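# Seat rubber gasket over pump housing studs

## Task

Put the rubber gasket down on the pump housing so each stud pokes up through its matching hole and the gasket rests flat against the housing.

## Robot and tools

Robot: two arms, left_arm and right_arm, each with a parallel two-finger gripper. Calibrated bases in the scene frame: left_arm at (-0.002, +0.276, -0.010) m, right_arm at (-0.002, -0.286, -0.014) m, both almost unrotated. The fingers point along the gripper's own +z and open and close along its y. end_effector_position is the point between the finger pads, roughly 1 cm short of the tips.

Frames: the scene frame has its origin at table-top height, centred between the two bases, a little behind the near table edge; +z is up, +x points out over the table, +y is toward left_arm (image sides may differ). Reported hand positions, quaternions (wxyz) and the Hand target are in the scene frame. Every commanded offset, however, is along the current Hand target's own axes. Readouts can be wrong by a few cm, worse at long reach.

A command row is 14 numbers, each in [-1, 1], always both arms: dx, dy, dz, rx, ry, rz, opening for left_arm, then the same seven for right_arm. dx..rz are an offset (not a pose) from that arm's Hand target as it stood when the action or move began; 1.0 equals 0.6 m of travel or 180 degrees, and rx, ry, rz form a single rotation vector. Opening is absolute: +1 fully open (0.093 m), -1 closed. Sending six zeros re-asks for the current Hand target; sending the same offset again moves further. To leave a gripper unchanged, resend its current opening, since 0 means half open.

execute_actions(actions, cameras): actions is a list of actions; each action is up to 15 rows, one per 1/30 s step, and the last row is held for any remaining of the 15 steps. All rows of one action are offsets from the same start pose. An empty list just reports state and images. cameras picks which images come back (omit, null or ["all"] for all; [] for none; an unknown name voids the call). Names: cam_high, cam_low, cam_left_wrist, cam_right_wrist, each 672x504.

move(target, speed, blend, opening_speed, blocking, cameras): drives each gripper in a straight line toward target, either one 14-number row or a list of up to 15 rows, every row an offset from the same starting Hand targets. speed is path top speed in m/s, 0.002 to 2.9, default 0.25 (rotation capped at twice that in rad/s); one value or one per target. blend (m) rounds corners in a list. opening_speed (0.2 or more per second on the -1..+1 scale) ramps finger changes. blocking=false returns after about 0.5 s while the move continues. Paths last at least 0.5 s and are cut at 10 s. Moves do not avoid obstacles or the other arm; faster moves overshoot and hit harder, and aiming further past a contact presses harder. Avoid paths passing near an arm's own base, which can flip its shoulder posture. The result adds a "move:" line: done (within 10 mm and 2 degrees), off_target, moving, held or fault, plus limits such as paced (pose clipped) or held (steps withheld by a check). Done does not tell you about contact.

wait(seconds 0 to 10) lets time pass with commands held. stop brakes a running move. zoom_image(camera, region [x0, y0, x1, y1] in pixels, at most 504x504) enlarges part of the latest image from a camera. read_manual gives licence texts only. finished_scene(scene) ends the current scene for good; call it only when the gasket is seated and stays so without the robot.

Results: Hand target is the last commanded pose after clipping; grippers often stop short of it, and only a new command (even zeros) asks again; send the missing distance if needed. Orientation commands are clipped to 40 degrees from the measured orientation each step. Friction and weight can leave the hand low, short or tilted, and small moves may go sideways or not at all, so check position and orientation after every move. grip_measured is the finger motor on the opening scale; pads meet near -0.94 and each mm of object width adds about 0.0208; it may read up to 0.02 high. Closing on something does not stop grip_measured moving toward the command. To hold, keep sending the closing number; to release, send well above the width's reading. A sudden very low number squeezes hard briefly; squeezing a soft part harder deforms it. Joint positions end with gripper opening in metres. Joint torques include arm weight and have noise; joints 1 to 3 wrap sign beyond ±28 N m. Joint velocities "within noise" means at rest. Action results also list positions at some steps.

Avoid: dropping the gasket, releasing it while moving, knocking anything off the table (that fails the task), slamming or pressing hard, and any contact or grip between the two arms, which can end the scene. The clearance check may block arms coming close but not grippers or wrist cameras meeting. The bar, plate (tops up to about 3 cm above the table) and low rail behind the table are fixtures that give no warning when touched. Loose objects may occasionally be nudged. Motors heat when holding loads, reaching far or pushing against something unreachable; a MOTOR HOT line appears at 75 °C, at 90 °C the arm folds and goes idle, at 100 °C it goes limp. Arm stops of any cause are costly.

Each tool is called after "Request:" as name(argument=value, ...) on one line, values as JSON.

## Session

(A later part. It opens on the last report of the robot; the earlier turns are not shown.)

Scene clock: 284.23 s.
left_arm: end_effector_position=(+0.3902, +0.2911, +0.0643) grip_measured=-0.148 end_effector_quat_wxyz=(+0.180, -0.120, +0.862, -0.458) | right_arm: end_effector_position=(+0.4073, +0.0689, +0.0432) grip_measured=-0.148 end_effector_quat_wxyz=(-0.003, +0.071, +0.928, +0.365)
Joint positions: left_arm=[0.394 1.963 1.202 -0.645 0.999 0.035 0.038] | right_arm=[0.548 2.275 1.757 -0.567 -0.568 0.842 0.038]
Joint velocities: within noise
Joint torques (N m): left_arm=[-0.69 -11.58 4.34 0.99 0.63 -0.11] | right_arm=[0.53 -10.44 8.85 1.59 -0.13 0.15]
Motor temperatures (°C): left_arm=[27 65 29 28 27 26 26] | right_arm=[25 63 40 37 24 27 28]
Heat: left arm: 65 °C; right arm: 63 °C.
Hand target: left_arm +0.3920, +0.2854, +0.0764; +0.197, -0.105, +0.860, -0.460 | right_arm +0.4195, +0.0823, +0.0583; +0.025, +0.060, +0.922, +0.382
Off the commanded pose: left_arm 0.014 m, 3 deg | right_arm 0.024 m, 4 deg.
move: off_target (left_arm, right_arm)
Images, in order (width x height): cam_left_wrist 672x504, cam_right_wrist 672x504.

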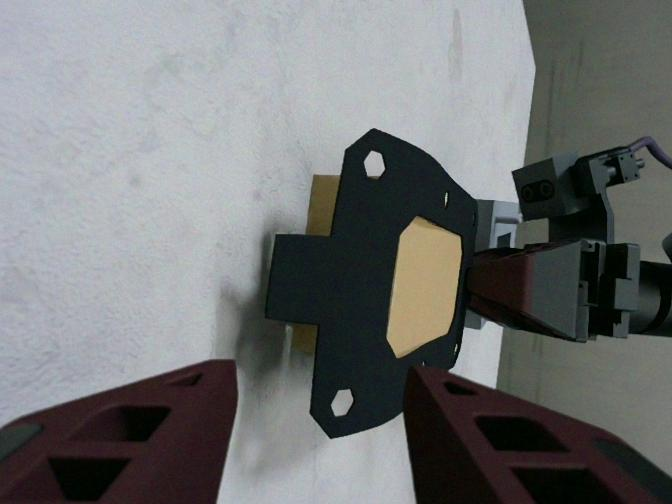

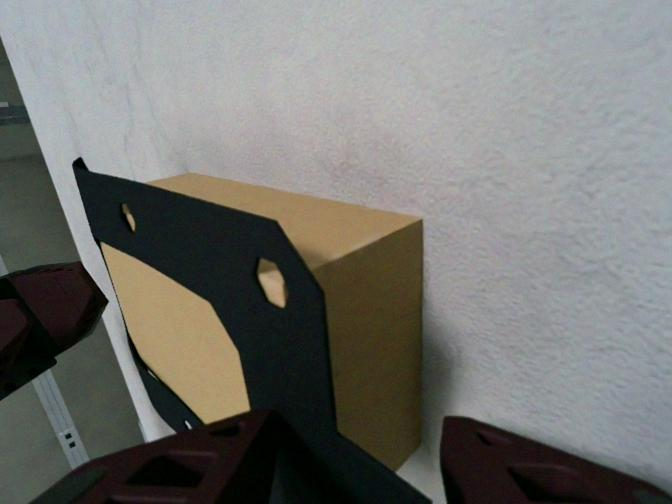

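Request:
move(target=[0,0,0,0,0,0,-0.15,0.025,-0.002,-0.002,0,0,0,-0.15], speed=0.08, cameras=["cam_right_wrist","cam_left_wrist"])

Scene clock: 300.20 s.
left_arm: end_effector_position=(+0.3902, +0.2911, +0.0643) grip_measured=-0.148 end_effector_quat_wxyz=(+0.180, -0.120, +0.862, -0.458) | right_arm: end_effector_position=(+0.4070, +0.0721, +0.0424) grip_measured=-0.148 end_effector_quat_wxyz=(+0.004, +0.072, +0.926, +0.371)
Joint positions: left_arm=[0.394 1.963 1.202 -0.645 0.999 0.035 0.038] | right_arm=[0.554 2.267 1.731 -0.525 -0.565 0.858 0.038]
Joint velocities: within noise
Joint torques (N m): left_arm=[-0.69 -11.58 4.34 0.99 0.63 -0.11] | right_arm=[1.52 -13.41 4.12 1.64 -0.06 0.17]
Motor temperatures (°C): left_arm=[27 65 29 28 27 26 26] | right_arm=[25 62 41 38 24 27 27]
Heat: left arm: 65 °C; right arm: 62 °C.
Hand target: left_arm +0.3920, +0.2854, +0.0764; +0.197, -0.105, +0.860, -0.460 | right_arm +0.4044, +0.0826, +0.0583; +0.025, +0.060, +0.922, +0.382
Off the commanded pose: left_arm 0.014 m, 3 deg | right_arm 0.019 m, 3 deg.
move: off_target (left_arm, right_arm)
Images, in order (width x height): cam_left_wrist 672x504, cam_right_wrist 672x504.

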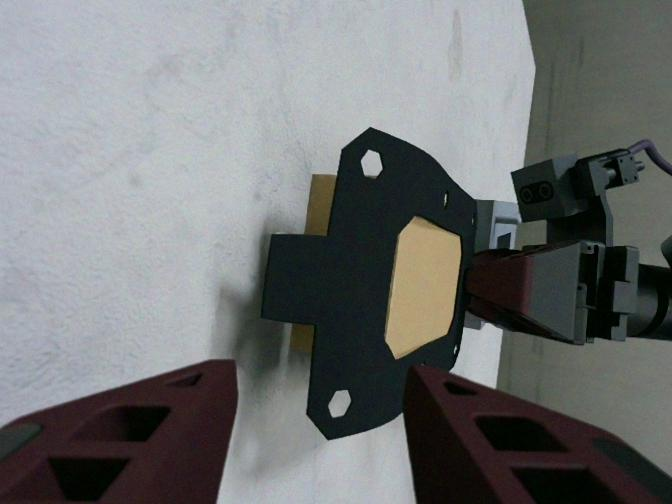

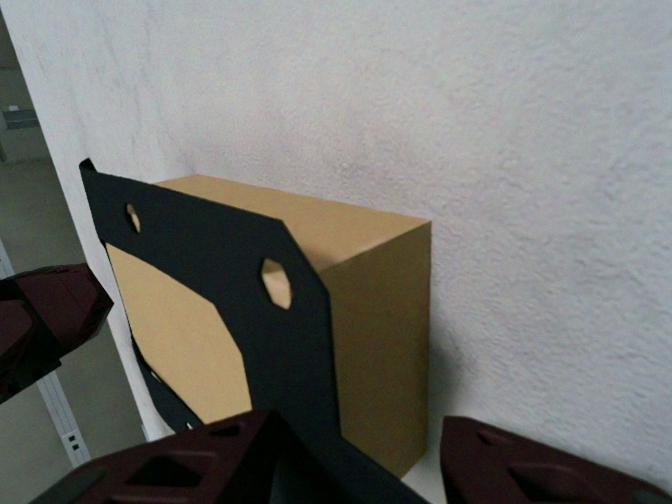

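Request:
move(target=[0,0,0,0,0,0,-0.15,0.024,-0.008,-0.01,0,0,0,-0.15], speed=0.08, cameras=["cam_right_wrist"])

Scene clock: 305.10 s.
left_arm: end_effector_position=(+0.3902, +0.2911, +0.0643) grip_measured=-0.148 end_effector_quat_wxyz=(+0.180, -0.120, +0.862, -0.458) | right_arm: end_effector_position=(+0.3913, +0.0710, +0.0422) grip_measured=-0.148 end_effector_quat_wxyz=(+0.006, +0.068, +0.925, +0.374)
Joint positions: left_arm=[0.394 1.963 1.202 -0.645 0.999 0.035 0.038] | right_arm=[0.569 2.21 1.63 -0.466 -0.561 0.867 0.038]
Joint velocities: within noise
Joint torques (N m): left_arm=[-0.7 -11.58 4.34 0.99 0.64 -0.11] | right_arm=[0.95 -13.48 4.14 1.5 -0.05 0.15]
Motor temperatures (°C): left_arm=[27 65 29 28 27 26 26] | right_arm=[25 62 41 38 24 27 27]
Heat: left arm: 65 °C; right arm: 62 °C.
Hand target: left_arm +0.3920, +0.2854, +0.0764; +0.197, -0.105, +0.860, -0.460 | right_arm +0.3891, +0.0769, +0.0591; +0.025, +0.060, +0.922, +0.382
Off the commanded pose: left_arm 0.014 m, 3 deg | right_arm 0.018 m, 3 deg.
move: off_target (left_arm, right_arm)
Images, in order (width x height): cam_right_wrist 672x504.

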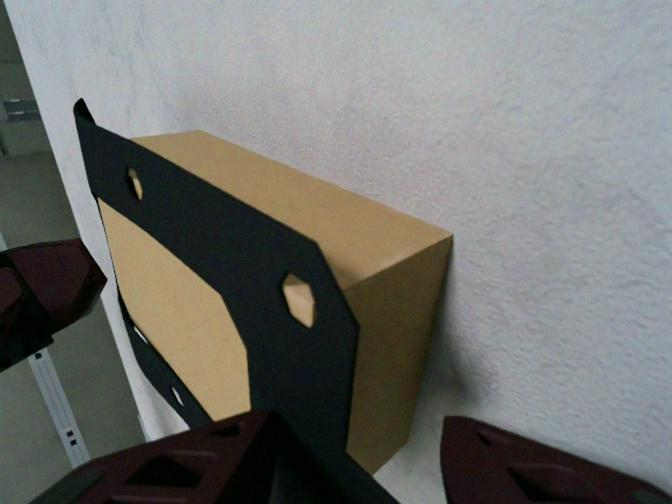

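Request:
move(target=[[0,0,0,0,0,0,-0.15,0.0,0,-0.035,0,0,0,-0.15],[0,0,0,0,0,0,-0.15,0.024,-0.002,-0.035,0,0,0,-0.15]], speed=0.08, cameras=["cam_right_wrist","cam_left_wrist"])

Scene clock: 313.37 s.
left_arm: end_effector_position=(+0.3905, +0.2912, +0.0643) grip_measured=-0.148 end_effector_quat_wxyz=(+0.181, -0.120, +0.862, -0.458) | right_arm: end_effector_position=(+0.3742, +0.0575, +0.0512) grip_measured=-0.148 end_effector_quat_wxyz=(+0.003, +0.072, +0.926, +0.370)
Joint positions: left_arm=[0.394 1.963 1.202 -0.644 0.999 0.035 0.038] | right_arm=[0.566 2.123 1.531 -0.466 -0.558 0.867 0.038]
Joint velocities: within noise
Joint torques (N m): left_arm=[-0.7 -11.56 4.34 0.99 0.64 -0.11] | right_arm=[0.81 -13.38 4.63 1.44 -0.12 0.13]
Motor temperatures (°C): left_arm=[27 65 29 28 27 26 26] | right_arm=[25 62 40 37 24 27 27]
Heat: left arm: 65 °C; right arm: 62 °C.
Hand target: left_arm +0.3920, +0.2854, +0.0764; +0.197, -0.105, +0.860, -0.460 | right_arm +0.3728, +0.0632, +0.0731; +0.025, +0.060, +0.922, +0.382
Off the commanded pose: left_arm 0.014 m, 2 deg | right_arm 0.023 m, 3 deg.
move: off_target (left_arm, right_arm)
Images, in order (width x height): cam_left_wrist 672x504, cam_right_wrist 672x504.

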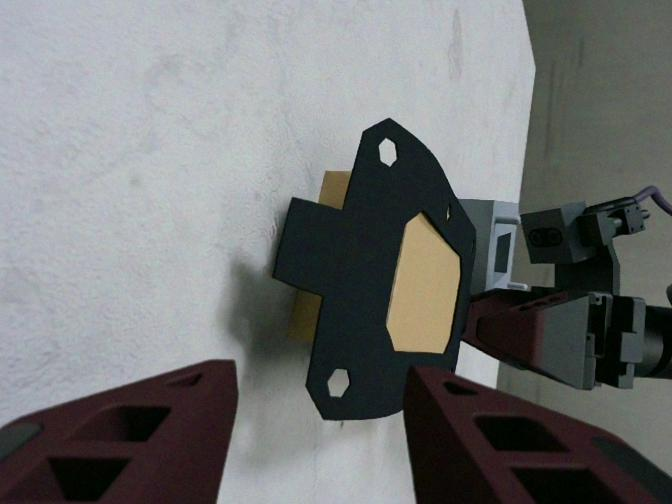

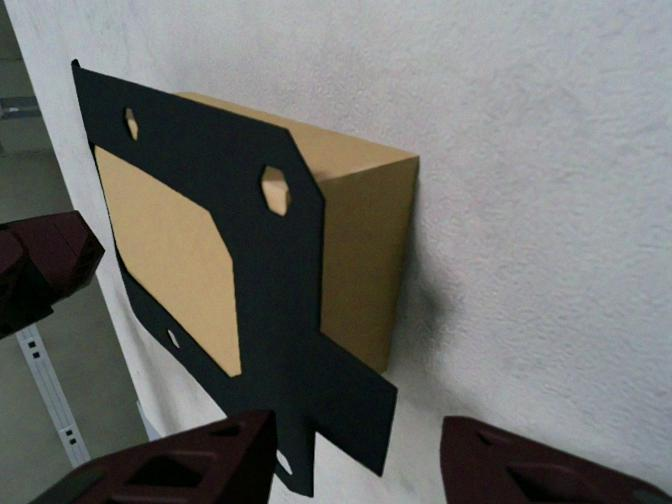

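Request:
zoom_image(camera="cam_left_wrist", region=[420, 180, 600, 400])

Request:
zoom_image(camera="cam_high", region=[200, 200, 380, 310])

Request:
wait(seconds=0.1)

Request:
zoom_image(camera="cam_low", region=[370, 180, 490, 290])

Request:
zoom_image(camera="cam_high", region=[200, 210, 360, 310])

Scaled by 2.291.

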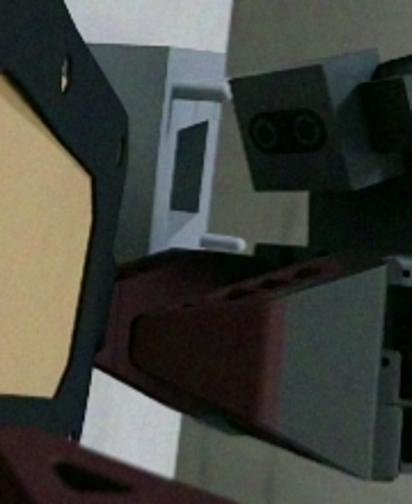

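This scene's latest camera images include none from cam_high. They are from: cam_left_wrist, cam_right_wrist. cam_high's image comes with the result of a call that names it in "cameras".

Scene clock: 341.63 s.
left_arm: end_effector_position=(+0.3905, +0.2912, +0.0643) grip_measured=-0.148 end_effector_quat_wxyz=(+0.181, -0.120, +0.862, -0.458) | right_arm: end_effector_position=(+0.3742, +0.0575, +0.0512) grip_measured=-0.148 end_effector_quat_wxyz=(+0.003, +0.072, +0.926, +0.370)
Joint positions: left_arm=[0.394 1.963 1.202 -0.644 0.999 0.035 0.038] | right_arm=[0.566 2.123 1.531 -0.466 -0.558 0.867 0.038]
Joint velocities: within noise
Joint torques (N m): left_arm=[-0.7 -11.58 4.34 0.99 0.63 -0.11] | right_arm=[0.83 -13.42 4.67 1.42 -0.12 0.12]
Motor temperatures (°C): left_arm=[27 66 29 28 27 26 26] | right_arm=[25 70 37 36 24 27 27]
Heat: left arm: 66 °C; right arm: 70 °C.
Hand target: left_arm +0.3920, +0.2854, +0.0764; +0.197, -0.105, +0.860, -0.460 | right_arm +0.3728, +0.0632, +0.0731; +0.025, +0.060, +0.922, +0.382
Tool commands: left_gripper/opening=-0.15 right_gripper/opening=-0.15
Off the commanded pose: left_arm 0.014 m, 2 deg | right_arm 0.023 m, 3 deg.
wait: 0.10 s; at rest from the start

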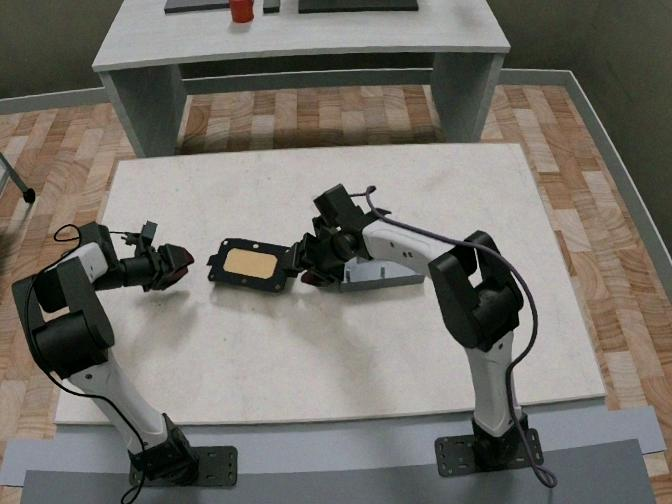

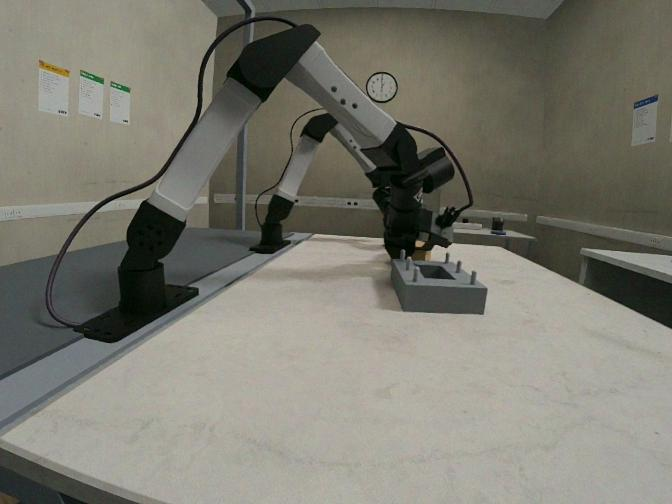

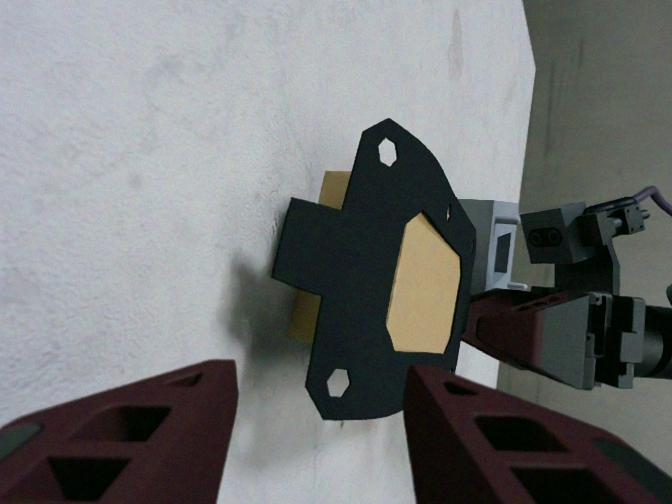

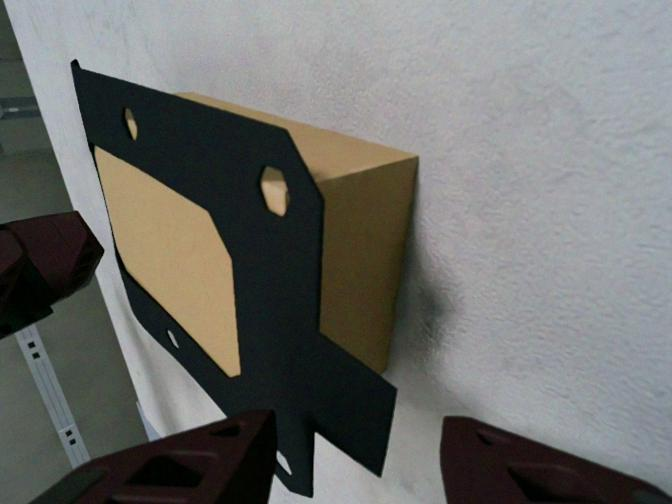

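Scaled by 4.200.

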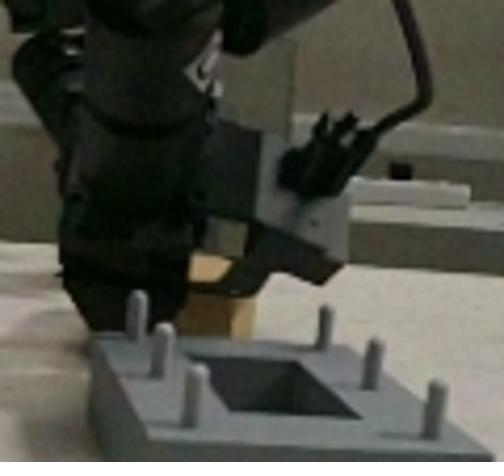

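Scaled by 3.150.

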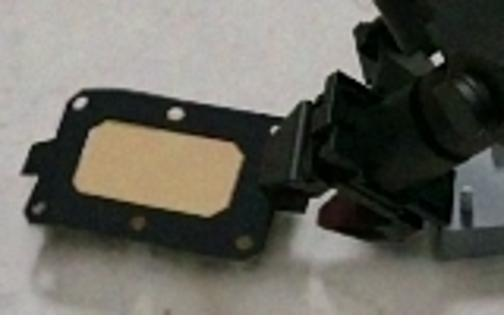

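Request:
move(target=[0,0,0,0,0,0,-0.15,0.003,0.027,0.013,0,0,0,-0.15], speed=0.08)

Request:
zoom_image(camera="cam_high", region=[200, 210, 360, 310])

Request:
zoom_image(camera="cam_left_wrist", region=[400, 180, 600, 400])

Scene clock: 361.30 s.
left_arm: end_effector_position=(+0.3905, +0.2912, +0.0643) grip_measured=-0.148 end_effector_quat_wxyz=(+0.181, -0.120, +0.862, -0.458) | right_arm: end_effector_position=(+0.3661, +0.0695, +0.0528) grip_measured=-0.148 end_effector_quat_wxyz=(+0.001, +0.070, +0.928, +0.367)
Joint positions: left_arm=[0.394 1.963 1.202 -0.644 0.999 0.035 0.038] | right_arm=[0.6 2.123 1.539 -0.466 -0.541 0.894 0.038]
Joint velocities: within noise
Joint torques (N m): left_arm=[-0.7 -11.56 4.34 0.99 0.63 -0.11] | right_arm=[0.61 -11.62 8.91 1.27 -0.1 0.17]
Motor temperatures (°C): left_arm=[27 66 28 28 27 26 26] | right_arm=[25 73 37 36 24 27 27]
Heat: left arm: 66 °C; right arm: 73 °C.
Hand target: left_arm +0.3920, +0.2854, +0.0764; +0.197, -0.105, +0.860, -0.460 | right_arm +0.3732, +0.0803, +0.0791; +0.025, +0.060, +0.922, +0.382
Off the commanded pose: left_arm 0.014 m, 2 deg | right_arm 0.029 m, 4 deg.
move: off_target (left_arm, right_arm)

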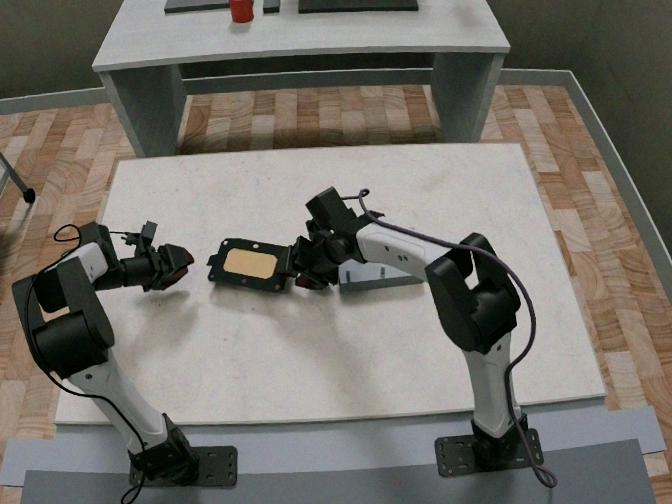

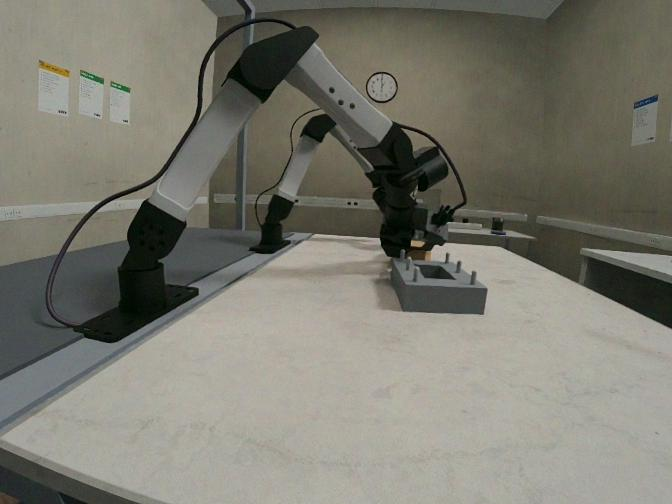

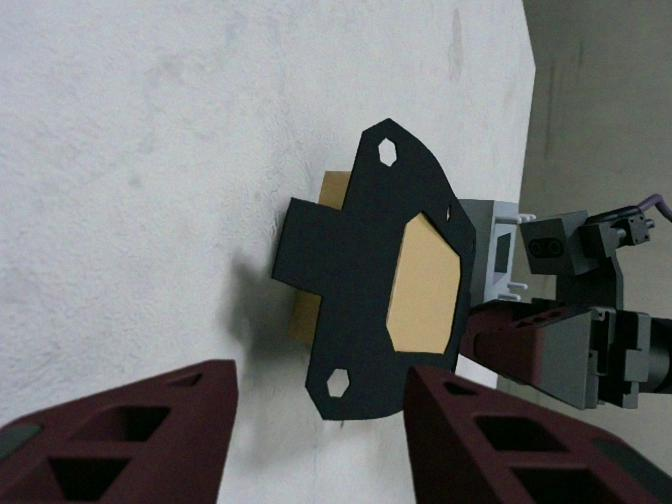

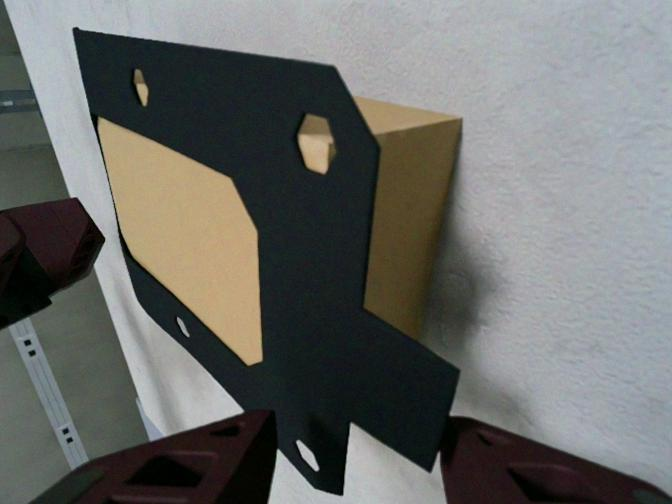

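Scaled by 3.150.

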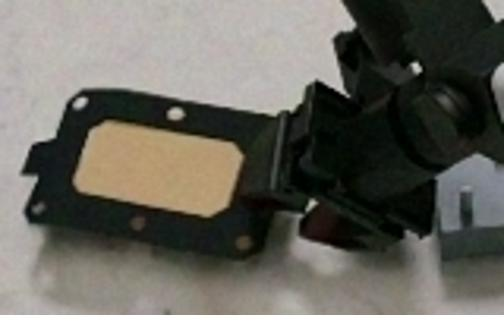

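Scaled by 2.291.

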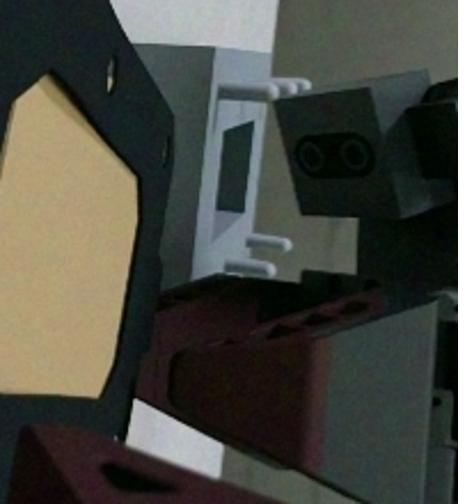

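Request:
zoom_image(camera="cam_right_wrist", region=[220, 280, 520, 504])

Scaled by 1.680.

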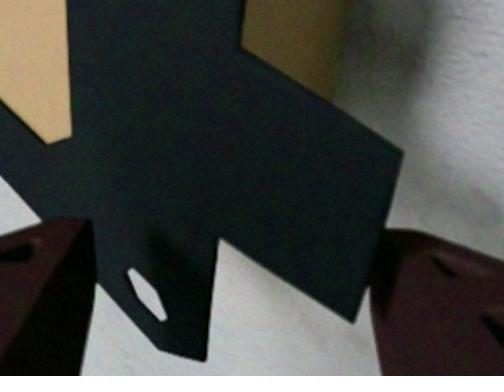

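Request:
move(target=[0,0,0,0,0,0,-0.15,-0.012,-0.007,0.0235,0,0,0,-0.15], speed=0.06, cameras=["cam_high","cam_right_wrist"])

Request:
zoom_image(camera="cam_high", region=[200, 210, 360, 310])

Request:
zoom_image(camera="cam_right_wrist", region=[220, 280, 520, 504])

Scene clock: 412.93 s.
left_arm: end_effector_position=(+0.3905, +0.2912, +0.0643) grip_measured=-0.148 end_effector_quat_wxyz=(+0.181, -0.120, +0.862, -0.458) | right_arm: end_effector_position=(+0.3720, +0.0734, +0.0499) grip_measured=-0.148 end_effector_quat_wxyz=(+0.002, +0.070, +0.928, +0.367)
Joint positions: left_arm=[0.394 1.963 1.202 -0.644 0.999 0.035 0.038] | right_arm=[0.6 2.151 1.57 -0.466 -0.539 0.896 0.038]
Joint velocities: within noise
Joint torques (N m): left_arm=[-0.7 -11.58 4.34 0.99 0.63 -0.11] | right_arm=[0.65 -9.92 8.9 1.5 -0.11 0.17]
Motor temperatures (°C): left_arm=[27 68 28 28 27 25 26] | right_arm=[25 69 43 35 24 27 27]
Heat: left arm: 68 °C; right arm: 69 °C.
Hand target: left_arm +0.3920, +0.2854, +0.0764; +0.197, -0.105, +0.860, -0.460 | right_arm +0.3813, +0.0863, +0.0661; +0.025, +0.060, +0.922, +0.382
Off the commanded pose: left_arm 0.014 m, 2 deg | right_arm 0.023 m, 3 deg.
move: off_target (left_arm, right_arm)
Images, in order (width x height): cam_high 672x504, cam_right_wrist 672x504.

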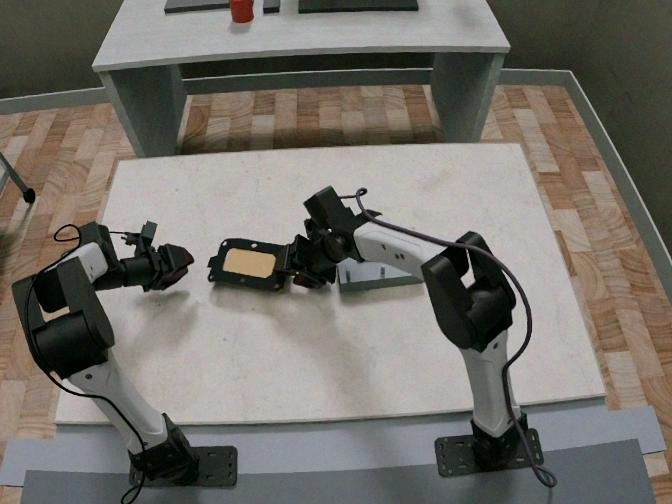

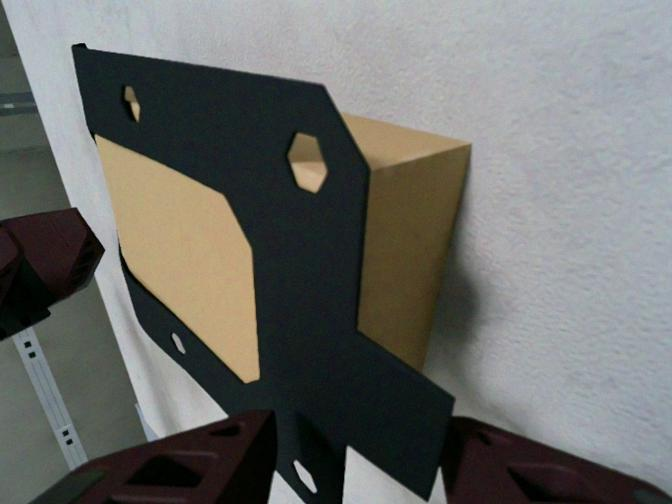

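Scaled by 3.150.

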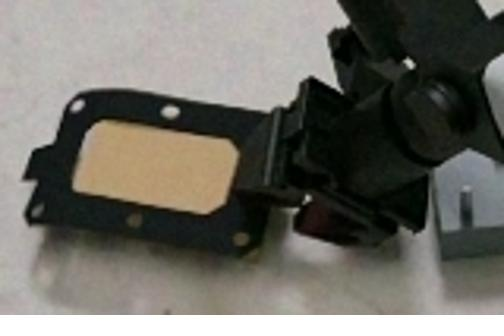

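Scaled by 1.680.

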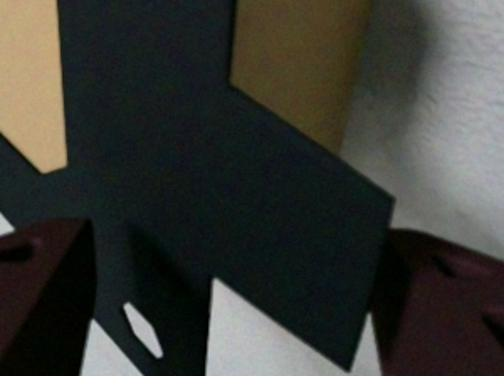

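Request:
move(target=[0,0,0,0,0,0,-0.15,-0.004,-0.004,0.016,0,0,0,-0.15], speed=0.06, cameras=["cam_high","cam_right_wrist","cam_left_wrist"])

Request:
zoom_image(camera="cam_right_wrist", region=[220, 280, 520, 504])

Scene clock: 438.23 s.
left_arm: end_effector_position=(+0.3905, +0.2912, +0.0643) grip_measured=-0.148 end_effector_quat_wxyz=(+0.181, -0.120, +0.862, -0.458) | right_arm: end_effector_position=(+0.3732, +0.0753, +0.0436) grip_measured=-0.148 end_effector_quat_wxyz=(-0.002, +0.072, +0.928, +0.364)
Joint positions: left_arm=[0.394 1.963 1.202 -0.644 0.999 0.035 0.038] | right_arm=[0.602 2.172 1.582 -0.466 -0.539 0.899 0.038]
Joint velocities: within noise
Joint torques (N m): left_arm=[-0.69 -11.58 4.34 0.99 0.64 -0.11] | right_arm=[0.91 -9.61 8.68 1.69 -0.09 0.17]
Motor temperatures (°C): left_arm=[27 69 28 28 27 25 26] | right_arm=[25 64 42 36 24 27 27]
Heat: left arm: 69 °C; right arm: 64 °C.
Hand target: left_arm +0.3920, +0.2854, +0.0764; +0.197, -0.105, +0.860, -0.460 | right_arm +0.3843, +0.0910, +0.0577; +0.025, +0.060, +0.922, +0.382
Off the commanded pose: left_arm 0.014 m, 2 deg | right_arm 0.024 m, 4 deg.
move: off_target (left_arm, right_arm)
Images, in order (width x height): cam_high 672x504, cam_left_wrist 672x504, cam_right_wrist 672x504.

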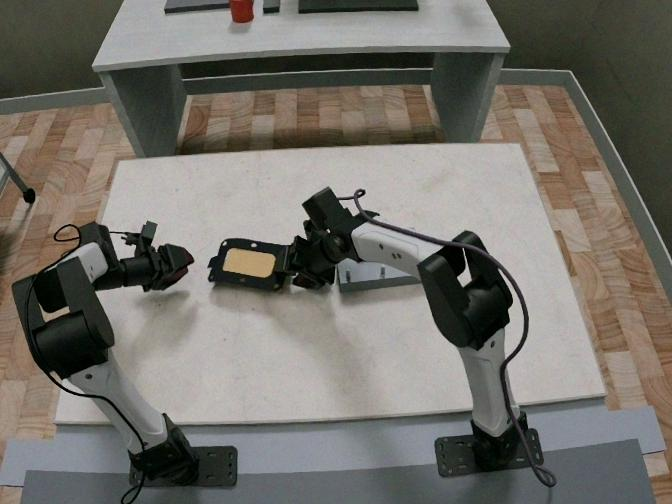

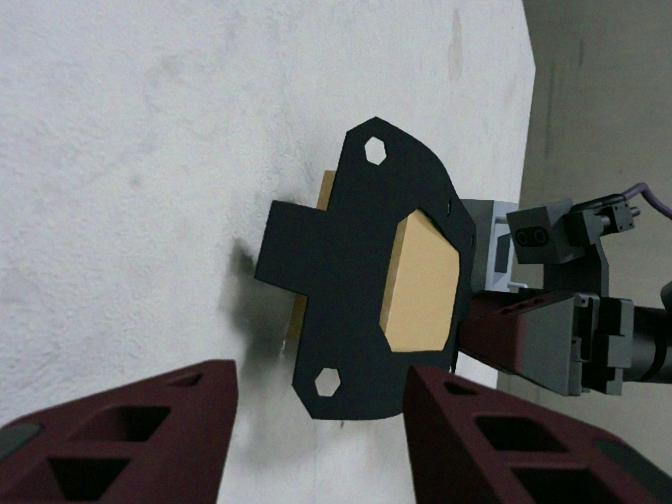

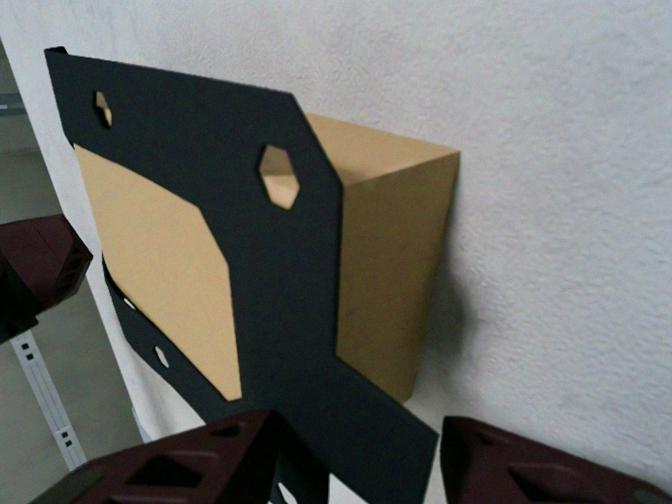

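Scaled by 1.680.

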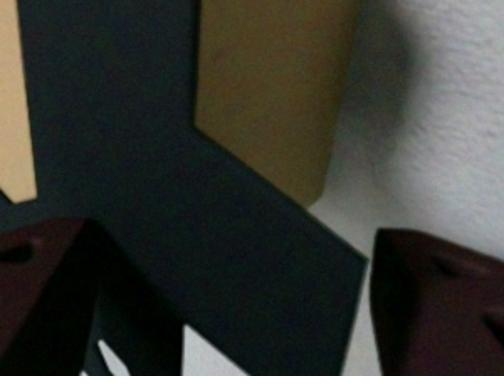

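Request:
move(target=[0,0,0,0,0,0,-0.15,0,0,0,0,0,0,-0.55], opening_speed=0.5, cameras=["cam_right_wrist","cam_left_wrist"])

Request:
zoom_image(camera="cam_right_wrist", region=[220, 280, 520, 504])

Request:
zoom_image(camera="cam_left_wrist", region=[400, 180, 600, 400])

Scene clock: 449.77 s.
left_arm: end_effector_position=(+0.3905, +0.2912, +0.0643) grip_measured=-0.148 end_effector_quat_wxyz=(+0.181, -0.120, +0.862, -0.458) | right_arm: end_effector_position=(+0.3747, +0.0820, +0.0491) grip_measured=-0.547 end_effector_quat_wxyz=(+0.006, +0.064, +0.926, +0.372)
Joint positions: left_arm=[0.394 1.963 1.202 -0.644 0.999 0.035 0.038] | right_arm=[0.611 2.172 1.593 -0.451 -0.539 0.899 0.019]
Joint velocities: within noise
Joint torques (N m): left_arm=[-0.69 -11.56 4.34 0.99 0.64 -0.11] | right_arm=[0.53 -9.44 8.05 1.58 -0.09 0.17]
Motor temperatures (°C): left_arm=[27 69 28 28 27 25 26] | right_arm=[25 63 42 37 24 27 27]
Heat: left arm: 69 °C; right arm: 63 °C.
Hand target: left_arm +0.3920, +0.2854, +0.0764; +0.197, -0.105, +0.860, -0.460 | right_arm +0.3843, +0.0910, +0.0577; +0.025, +0.060, +0.922, +0.382
Off the commanded pose: left_arm 0.014 m, 2 deg | right_arm 0.016 m, 3 deg.
move: off_target (left_arm, right_arm)
Images, in order (width x height): cam_left_wrist 672x504, cam_right_wrist 672x504.

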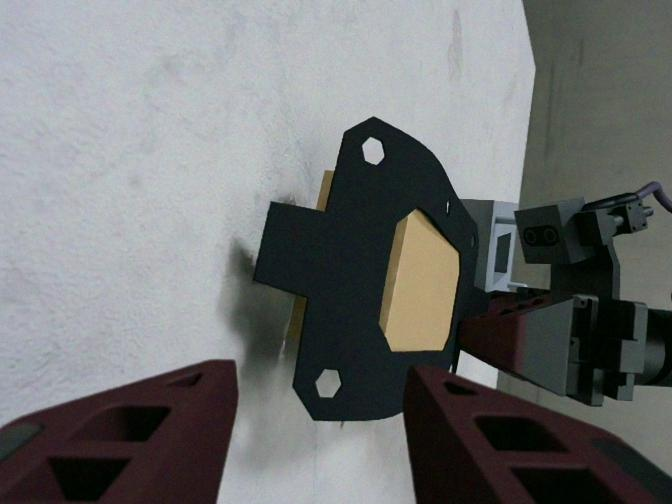

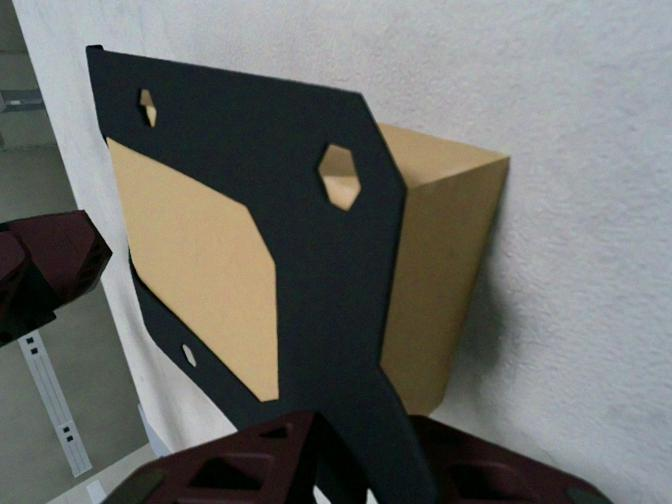

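Scaled by 1.680.

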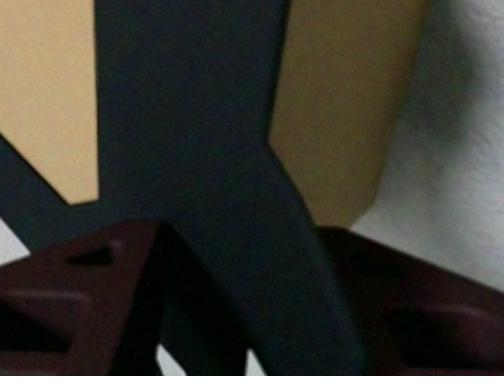

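Scaled by 2.291.

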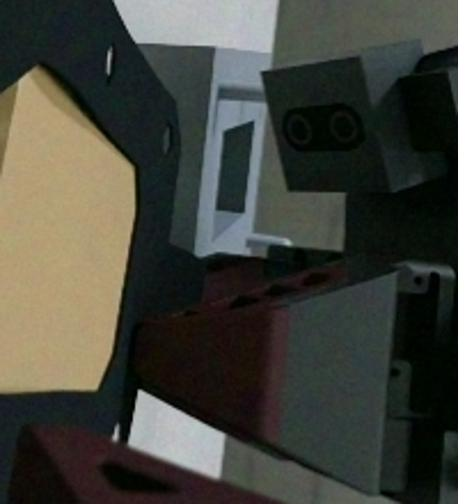

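Request:
move(target=[0,0,0,0,0,0,-0.15,0,0,0,0,0,0,-1], opening_speed=0.5, cameras=["cam_right_wrist","cam_left_wrist"])

Scene clock: 455.27 s.
left_arm: end_effector_position=(+0.3905, +0.2912, +0.0643) grip_measured=-0.148 end_effector_quat_wxyz=(+0.181, -0.120, +0.862, -0.458) | right_arm: end_effector_position=(+0.3792, +0.0842, +0.0552) grip_measured=-0.974 end_effector_quat_wxyz=(+0.011, +0.061, +0.922, +0.383)
Joint positions: left_arm=[0.394 1.963 1.202 -0.644 0.999 0.035 0.038] | right_arm=[0.606 2.172 1.604 -0.439 -0.551 0.899 0]
Joint velocities: within noise
Joint torques (N m): left_arm=[-0.69 -11.59 4.34 0.99 0.63 -0.11] | right_arm=[0.58 -9.44 7.3 1.48 -0.07 0.15]
Motor temperatures (°C): left_arm=[27 70 28 28 27 25 26] | right_arm=[25 62 42 37 24 27 27]
Heat: left arm: 70 °C; right arm: 62 °C.
Hand target: left_arm +0.3920, +0.2854, +0.0764; +0.197, -0.105, +0.860, -0.460 | right_arm +0.3843, +0.0910, +0.0577; +0.025, +0.060, +0.922, +0.382
Off the commanded pose: left_arm 0.014 m, 2 deg | right_arm 0.009 m, 2 deg.
move: off_target (left_arm)
Images, in order (width x height): cam_left_wrist 672x504, cam_right_wrist 672x504.

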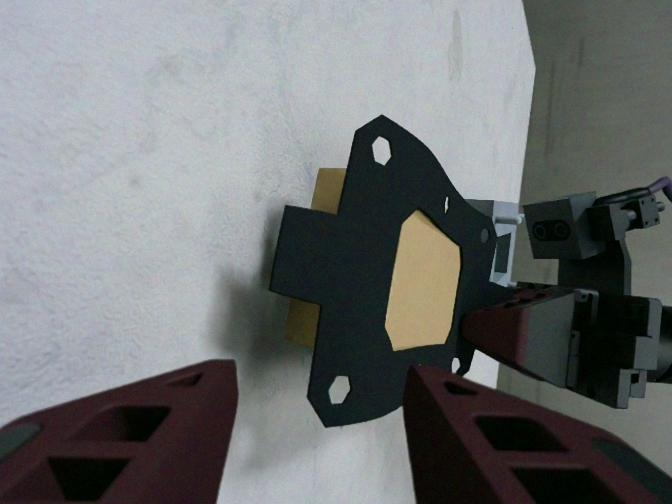

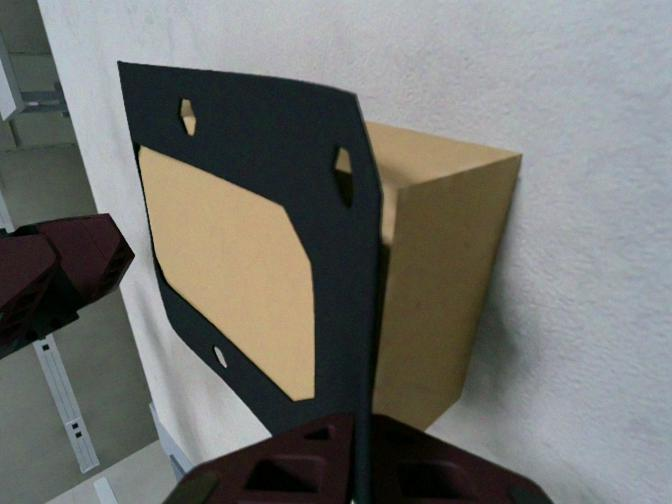

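Request:
move(target=[[-0.001,0.023,0.0355,0,0,0,-0.15,0,0,0,0,0,0,-1],[-0.012,0.004,0.067,0,0,0,-0.15,0,0,0,0,0,0,-1]], speed=0.08)

Request:
zoom_image(camera="cam_left_wrist", region=[180, 200, 480, 504])

Request:
zoom_image(camera="cam_high", region=[160, 210, 320, 310])

Scene clock: 479.73 s.
left_arm: end_effector_position=(+0.4143, +0.2621, +0.0627) grip_measured=-0.148 end_effector_quat_wxyz=(+0.196, -0.107, +0.857, -0.465) | right_arm: end_effector_position=(+0.3792, +0.0842, +0.0552) grip_measured=-0.974 end_effector_quat_wxyz=(+0.011, +0.061, +0.922, +0.383)
Joint positions: left_arm=[0.3 1.975 1.176 -0.433 0.999 -0.126 0.038] | right_arm=[0.606 2.172 1.604 -0.439 -0.551 0.899 0]
Joint velocities: within noise
Joint torques (N m): left_arm=[-0.43 -8.24 4.56 1.41 0.35 -0.11] | right_arm=[0.57 -9.42 7.3 1.49 -0.07 0.16]
Motor temperatures (°C): left_arm=[27 70 28 28 27 25 26] | right_arm=[25 60 41 38 24 27 28]
Heat: left arm: 70 °C; right arm: 60 °C.
Hand target: left_arm +0.4160, +0.2592, +0.0560; +0.197, -0.105, +0.860, -0.460 | right_arm +0.3843, +0.0910, +0.0577; +0.025, +0.060, +0.922, +0.382
Off the commanded pose: left_arm 0.007 m, 1 deg | right_arm 0.009 m, 2 deg.
move: done

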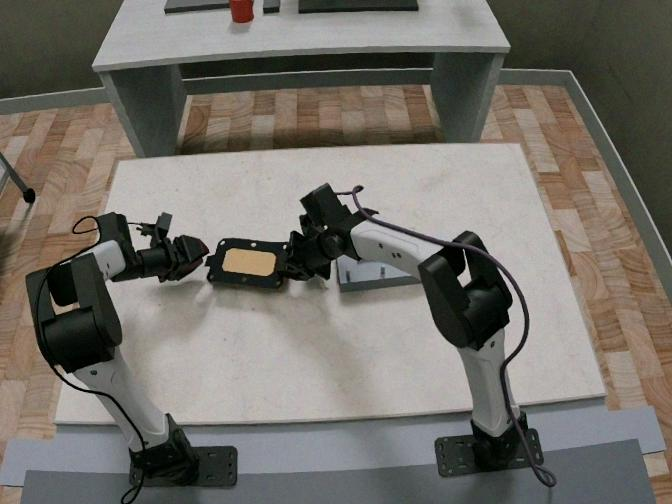

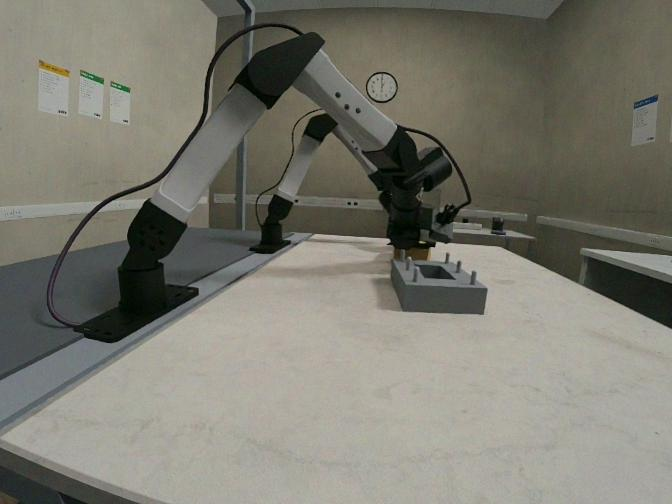

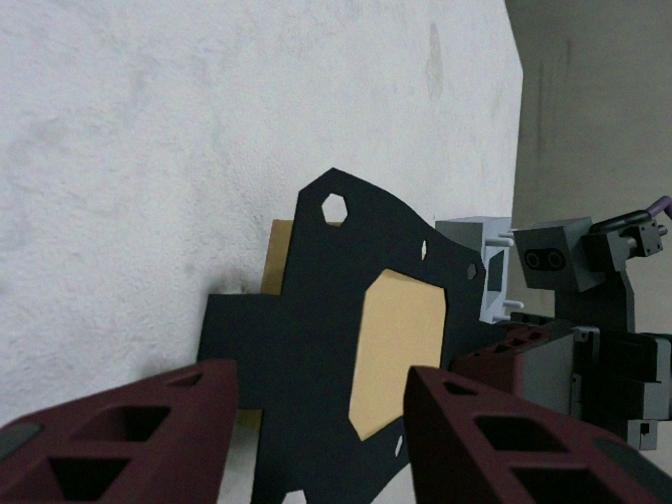

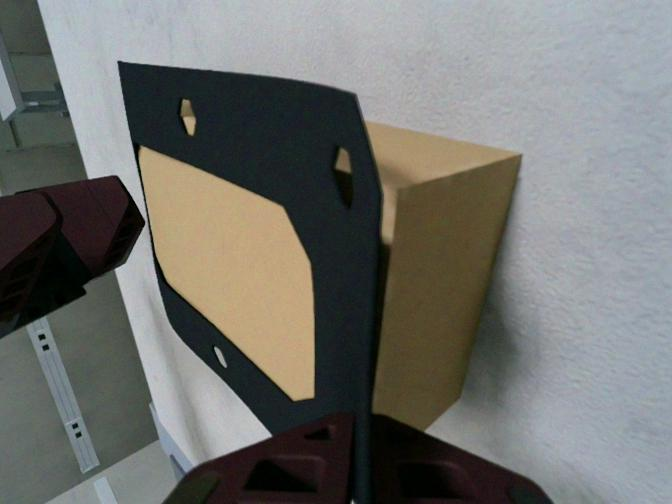

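Scaled by 1.658.

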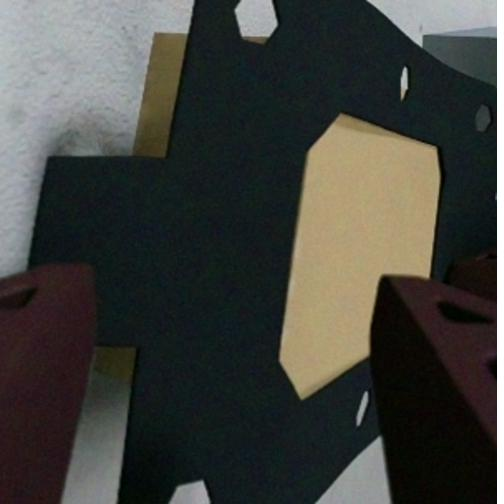

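Scaled by 3.150.

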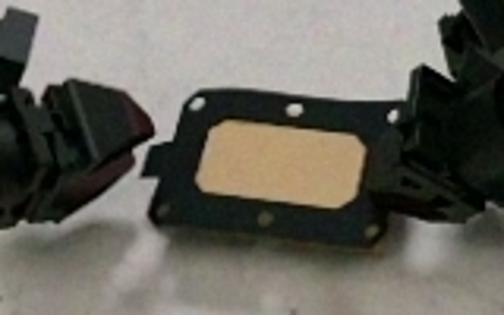

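Request:
move(target=[-0.010,0.059,-0.0097,0,0,0,-0.15,0,0,0,0,0,0,-1], speed=0.1, cameras=["cam_left_wrist"])

Scene clock: 489.97 s.
left_arm: end_effector_position=(+0.4107, +0.2727, +0.0367) grip_measured=-0.149 end_effector_quat_wxyz=(+0.184, -0.109, +0.851, -0.480) | right_arm: end_effector_position=(+0.3792, +0.0842, +0.0552) grip_measured=-0.974 end_effector_quat_wxyz=(+0.011, +0.061, +0.922, +0.383)
Joint positions: left_arm=[0.34 2.067 1.189 -0.449 1.042 -0.046 0.038] | right_arm=[0.606 2.172 1.604 -0.439 -0.551 0.899 0]
Joint velocities: within noise
Joint torques (N m): left_arm=[1.1 -7.66 7.65 0.9 0.16 0.29] | right_arm=[0.55 -9.42 7.27 1.48 -0.07 0.16]
Motor temperatures (°C): left_arm=[27 69 29 29 27 25 26] | right_arm=[25 60 40 38 24 27 28]
Heat: left arm: 69 °C; right arm: 60 °C.
Hand target: left_arm +0.4189, +0.2854, +0.0310; +0.197, -0.105, +0.860, -0.460 | right_arm +0.3843, +0.0910, +0.0577; +0.025, +0.060, +0.922, +0.382
Off the commanded pose: left_arm 0.016 m, 3 deg | right_arm 0.009 m, 2 deg.
move: off_target (left_arm)
Images, in order (width x height): cam_left_wrist 672x504.

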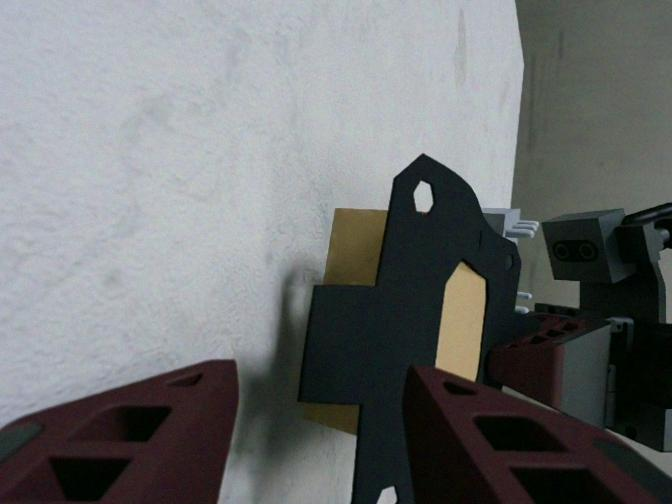

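Request:
move(target=[0.0045,-0.051,0.04,0,0,0,-0.15,0,0,0,0,0,0,-1], speed=0.06, cameras=["cam_left_wrist"])

Scene clock: 499.10 s.
left_arm: end_effector_position=(+0.4240, +0.2501, +0.0363) grip_measured=-0.149 end_effector_quat_wxyz=(+0.178, -0.114, +0.856, -0.471) | right_arm: end_effector_position=(+0.3792, +0.0842, +0.0552) grip_measured=-0.974 end_effector_quat_wxyz=(+0.011, +0.061, +0.922, +0.383)
Joint positions: left_arm=[0.265 2.063 1.184 -0.347 0.996 -0.181 0.038] | right_arm=[0.606 2.172 1.604 -0.439 -0.551 0.899 0]
Joint velocities: left_arm=[within noise] | right_arm=[-0.007 -0.046 -0.002 -0.066 -0.022 -0.007 0]
Joint torques (N m): left_arm=[-0.17 -12 4.11 1.42 0.27 -0.1] | right_arm=[0.55 -9.4 7.25 1.48 -0.07 0.15]
Motor temperatures (°C): left_arm=[27 66 30 29 26 26 26] | right_arm=[25 60 40 39 24 27 28]
Heat: left arm: 66 °C; right arm: 60 °C.
Hand target: left_arm +0.4269, +0.2495, +0.0437; +0.197, -0.105, +0.860, -0.460 | right_arm +0.3843, +0.0910, +0.0577; +0.025, +0.060, +0.922, +0.382
Off the commanded pose: left_arm 0.008 m, 3 deg | right_arm 0.009 m, 2 deg.
move: off_target (left_arm)
Images, in order (width x height): cam_left_wrist 672x504.

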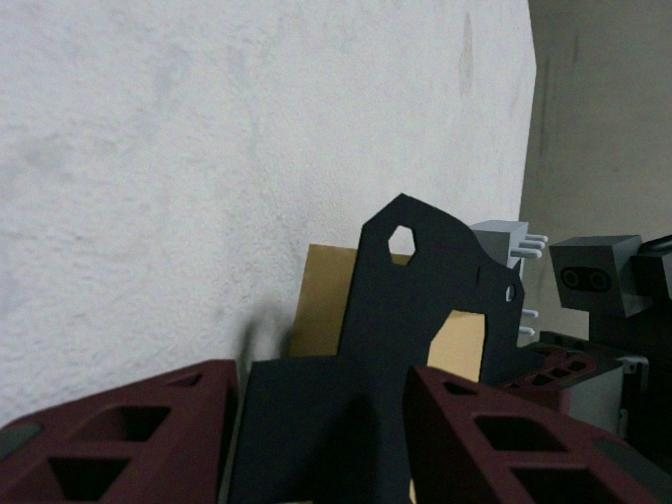

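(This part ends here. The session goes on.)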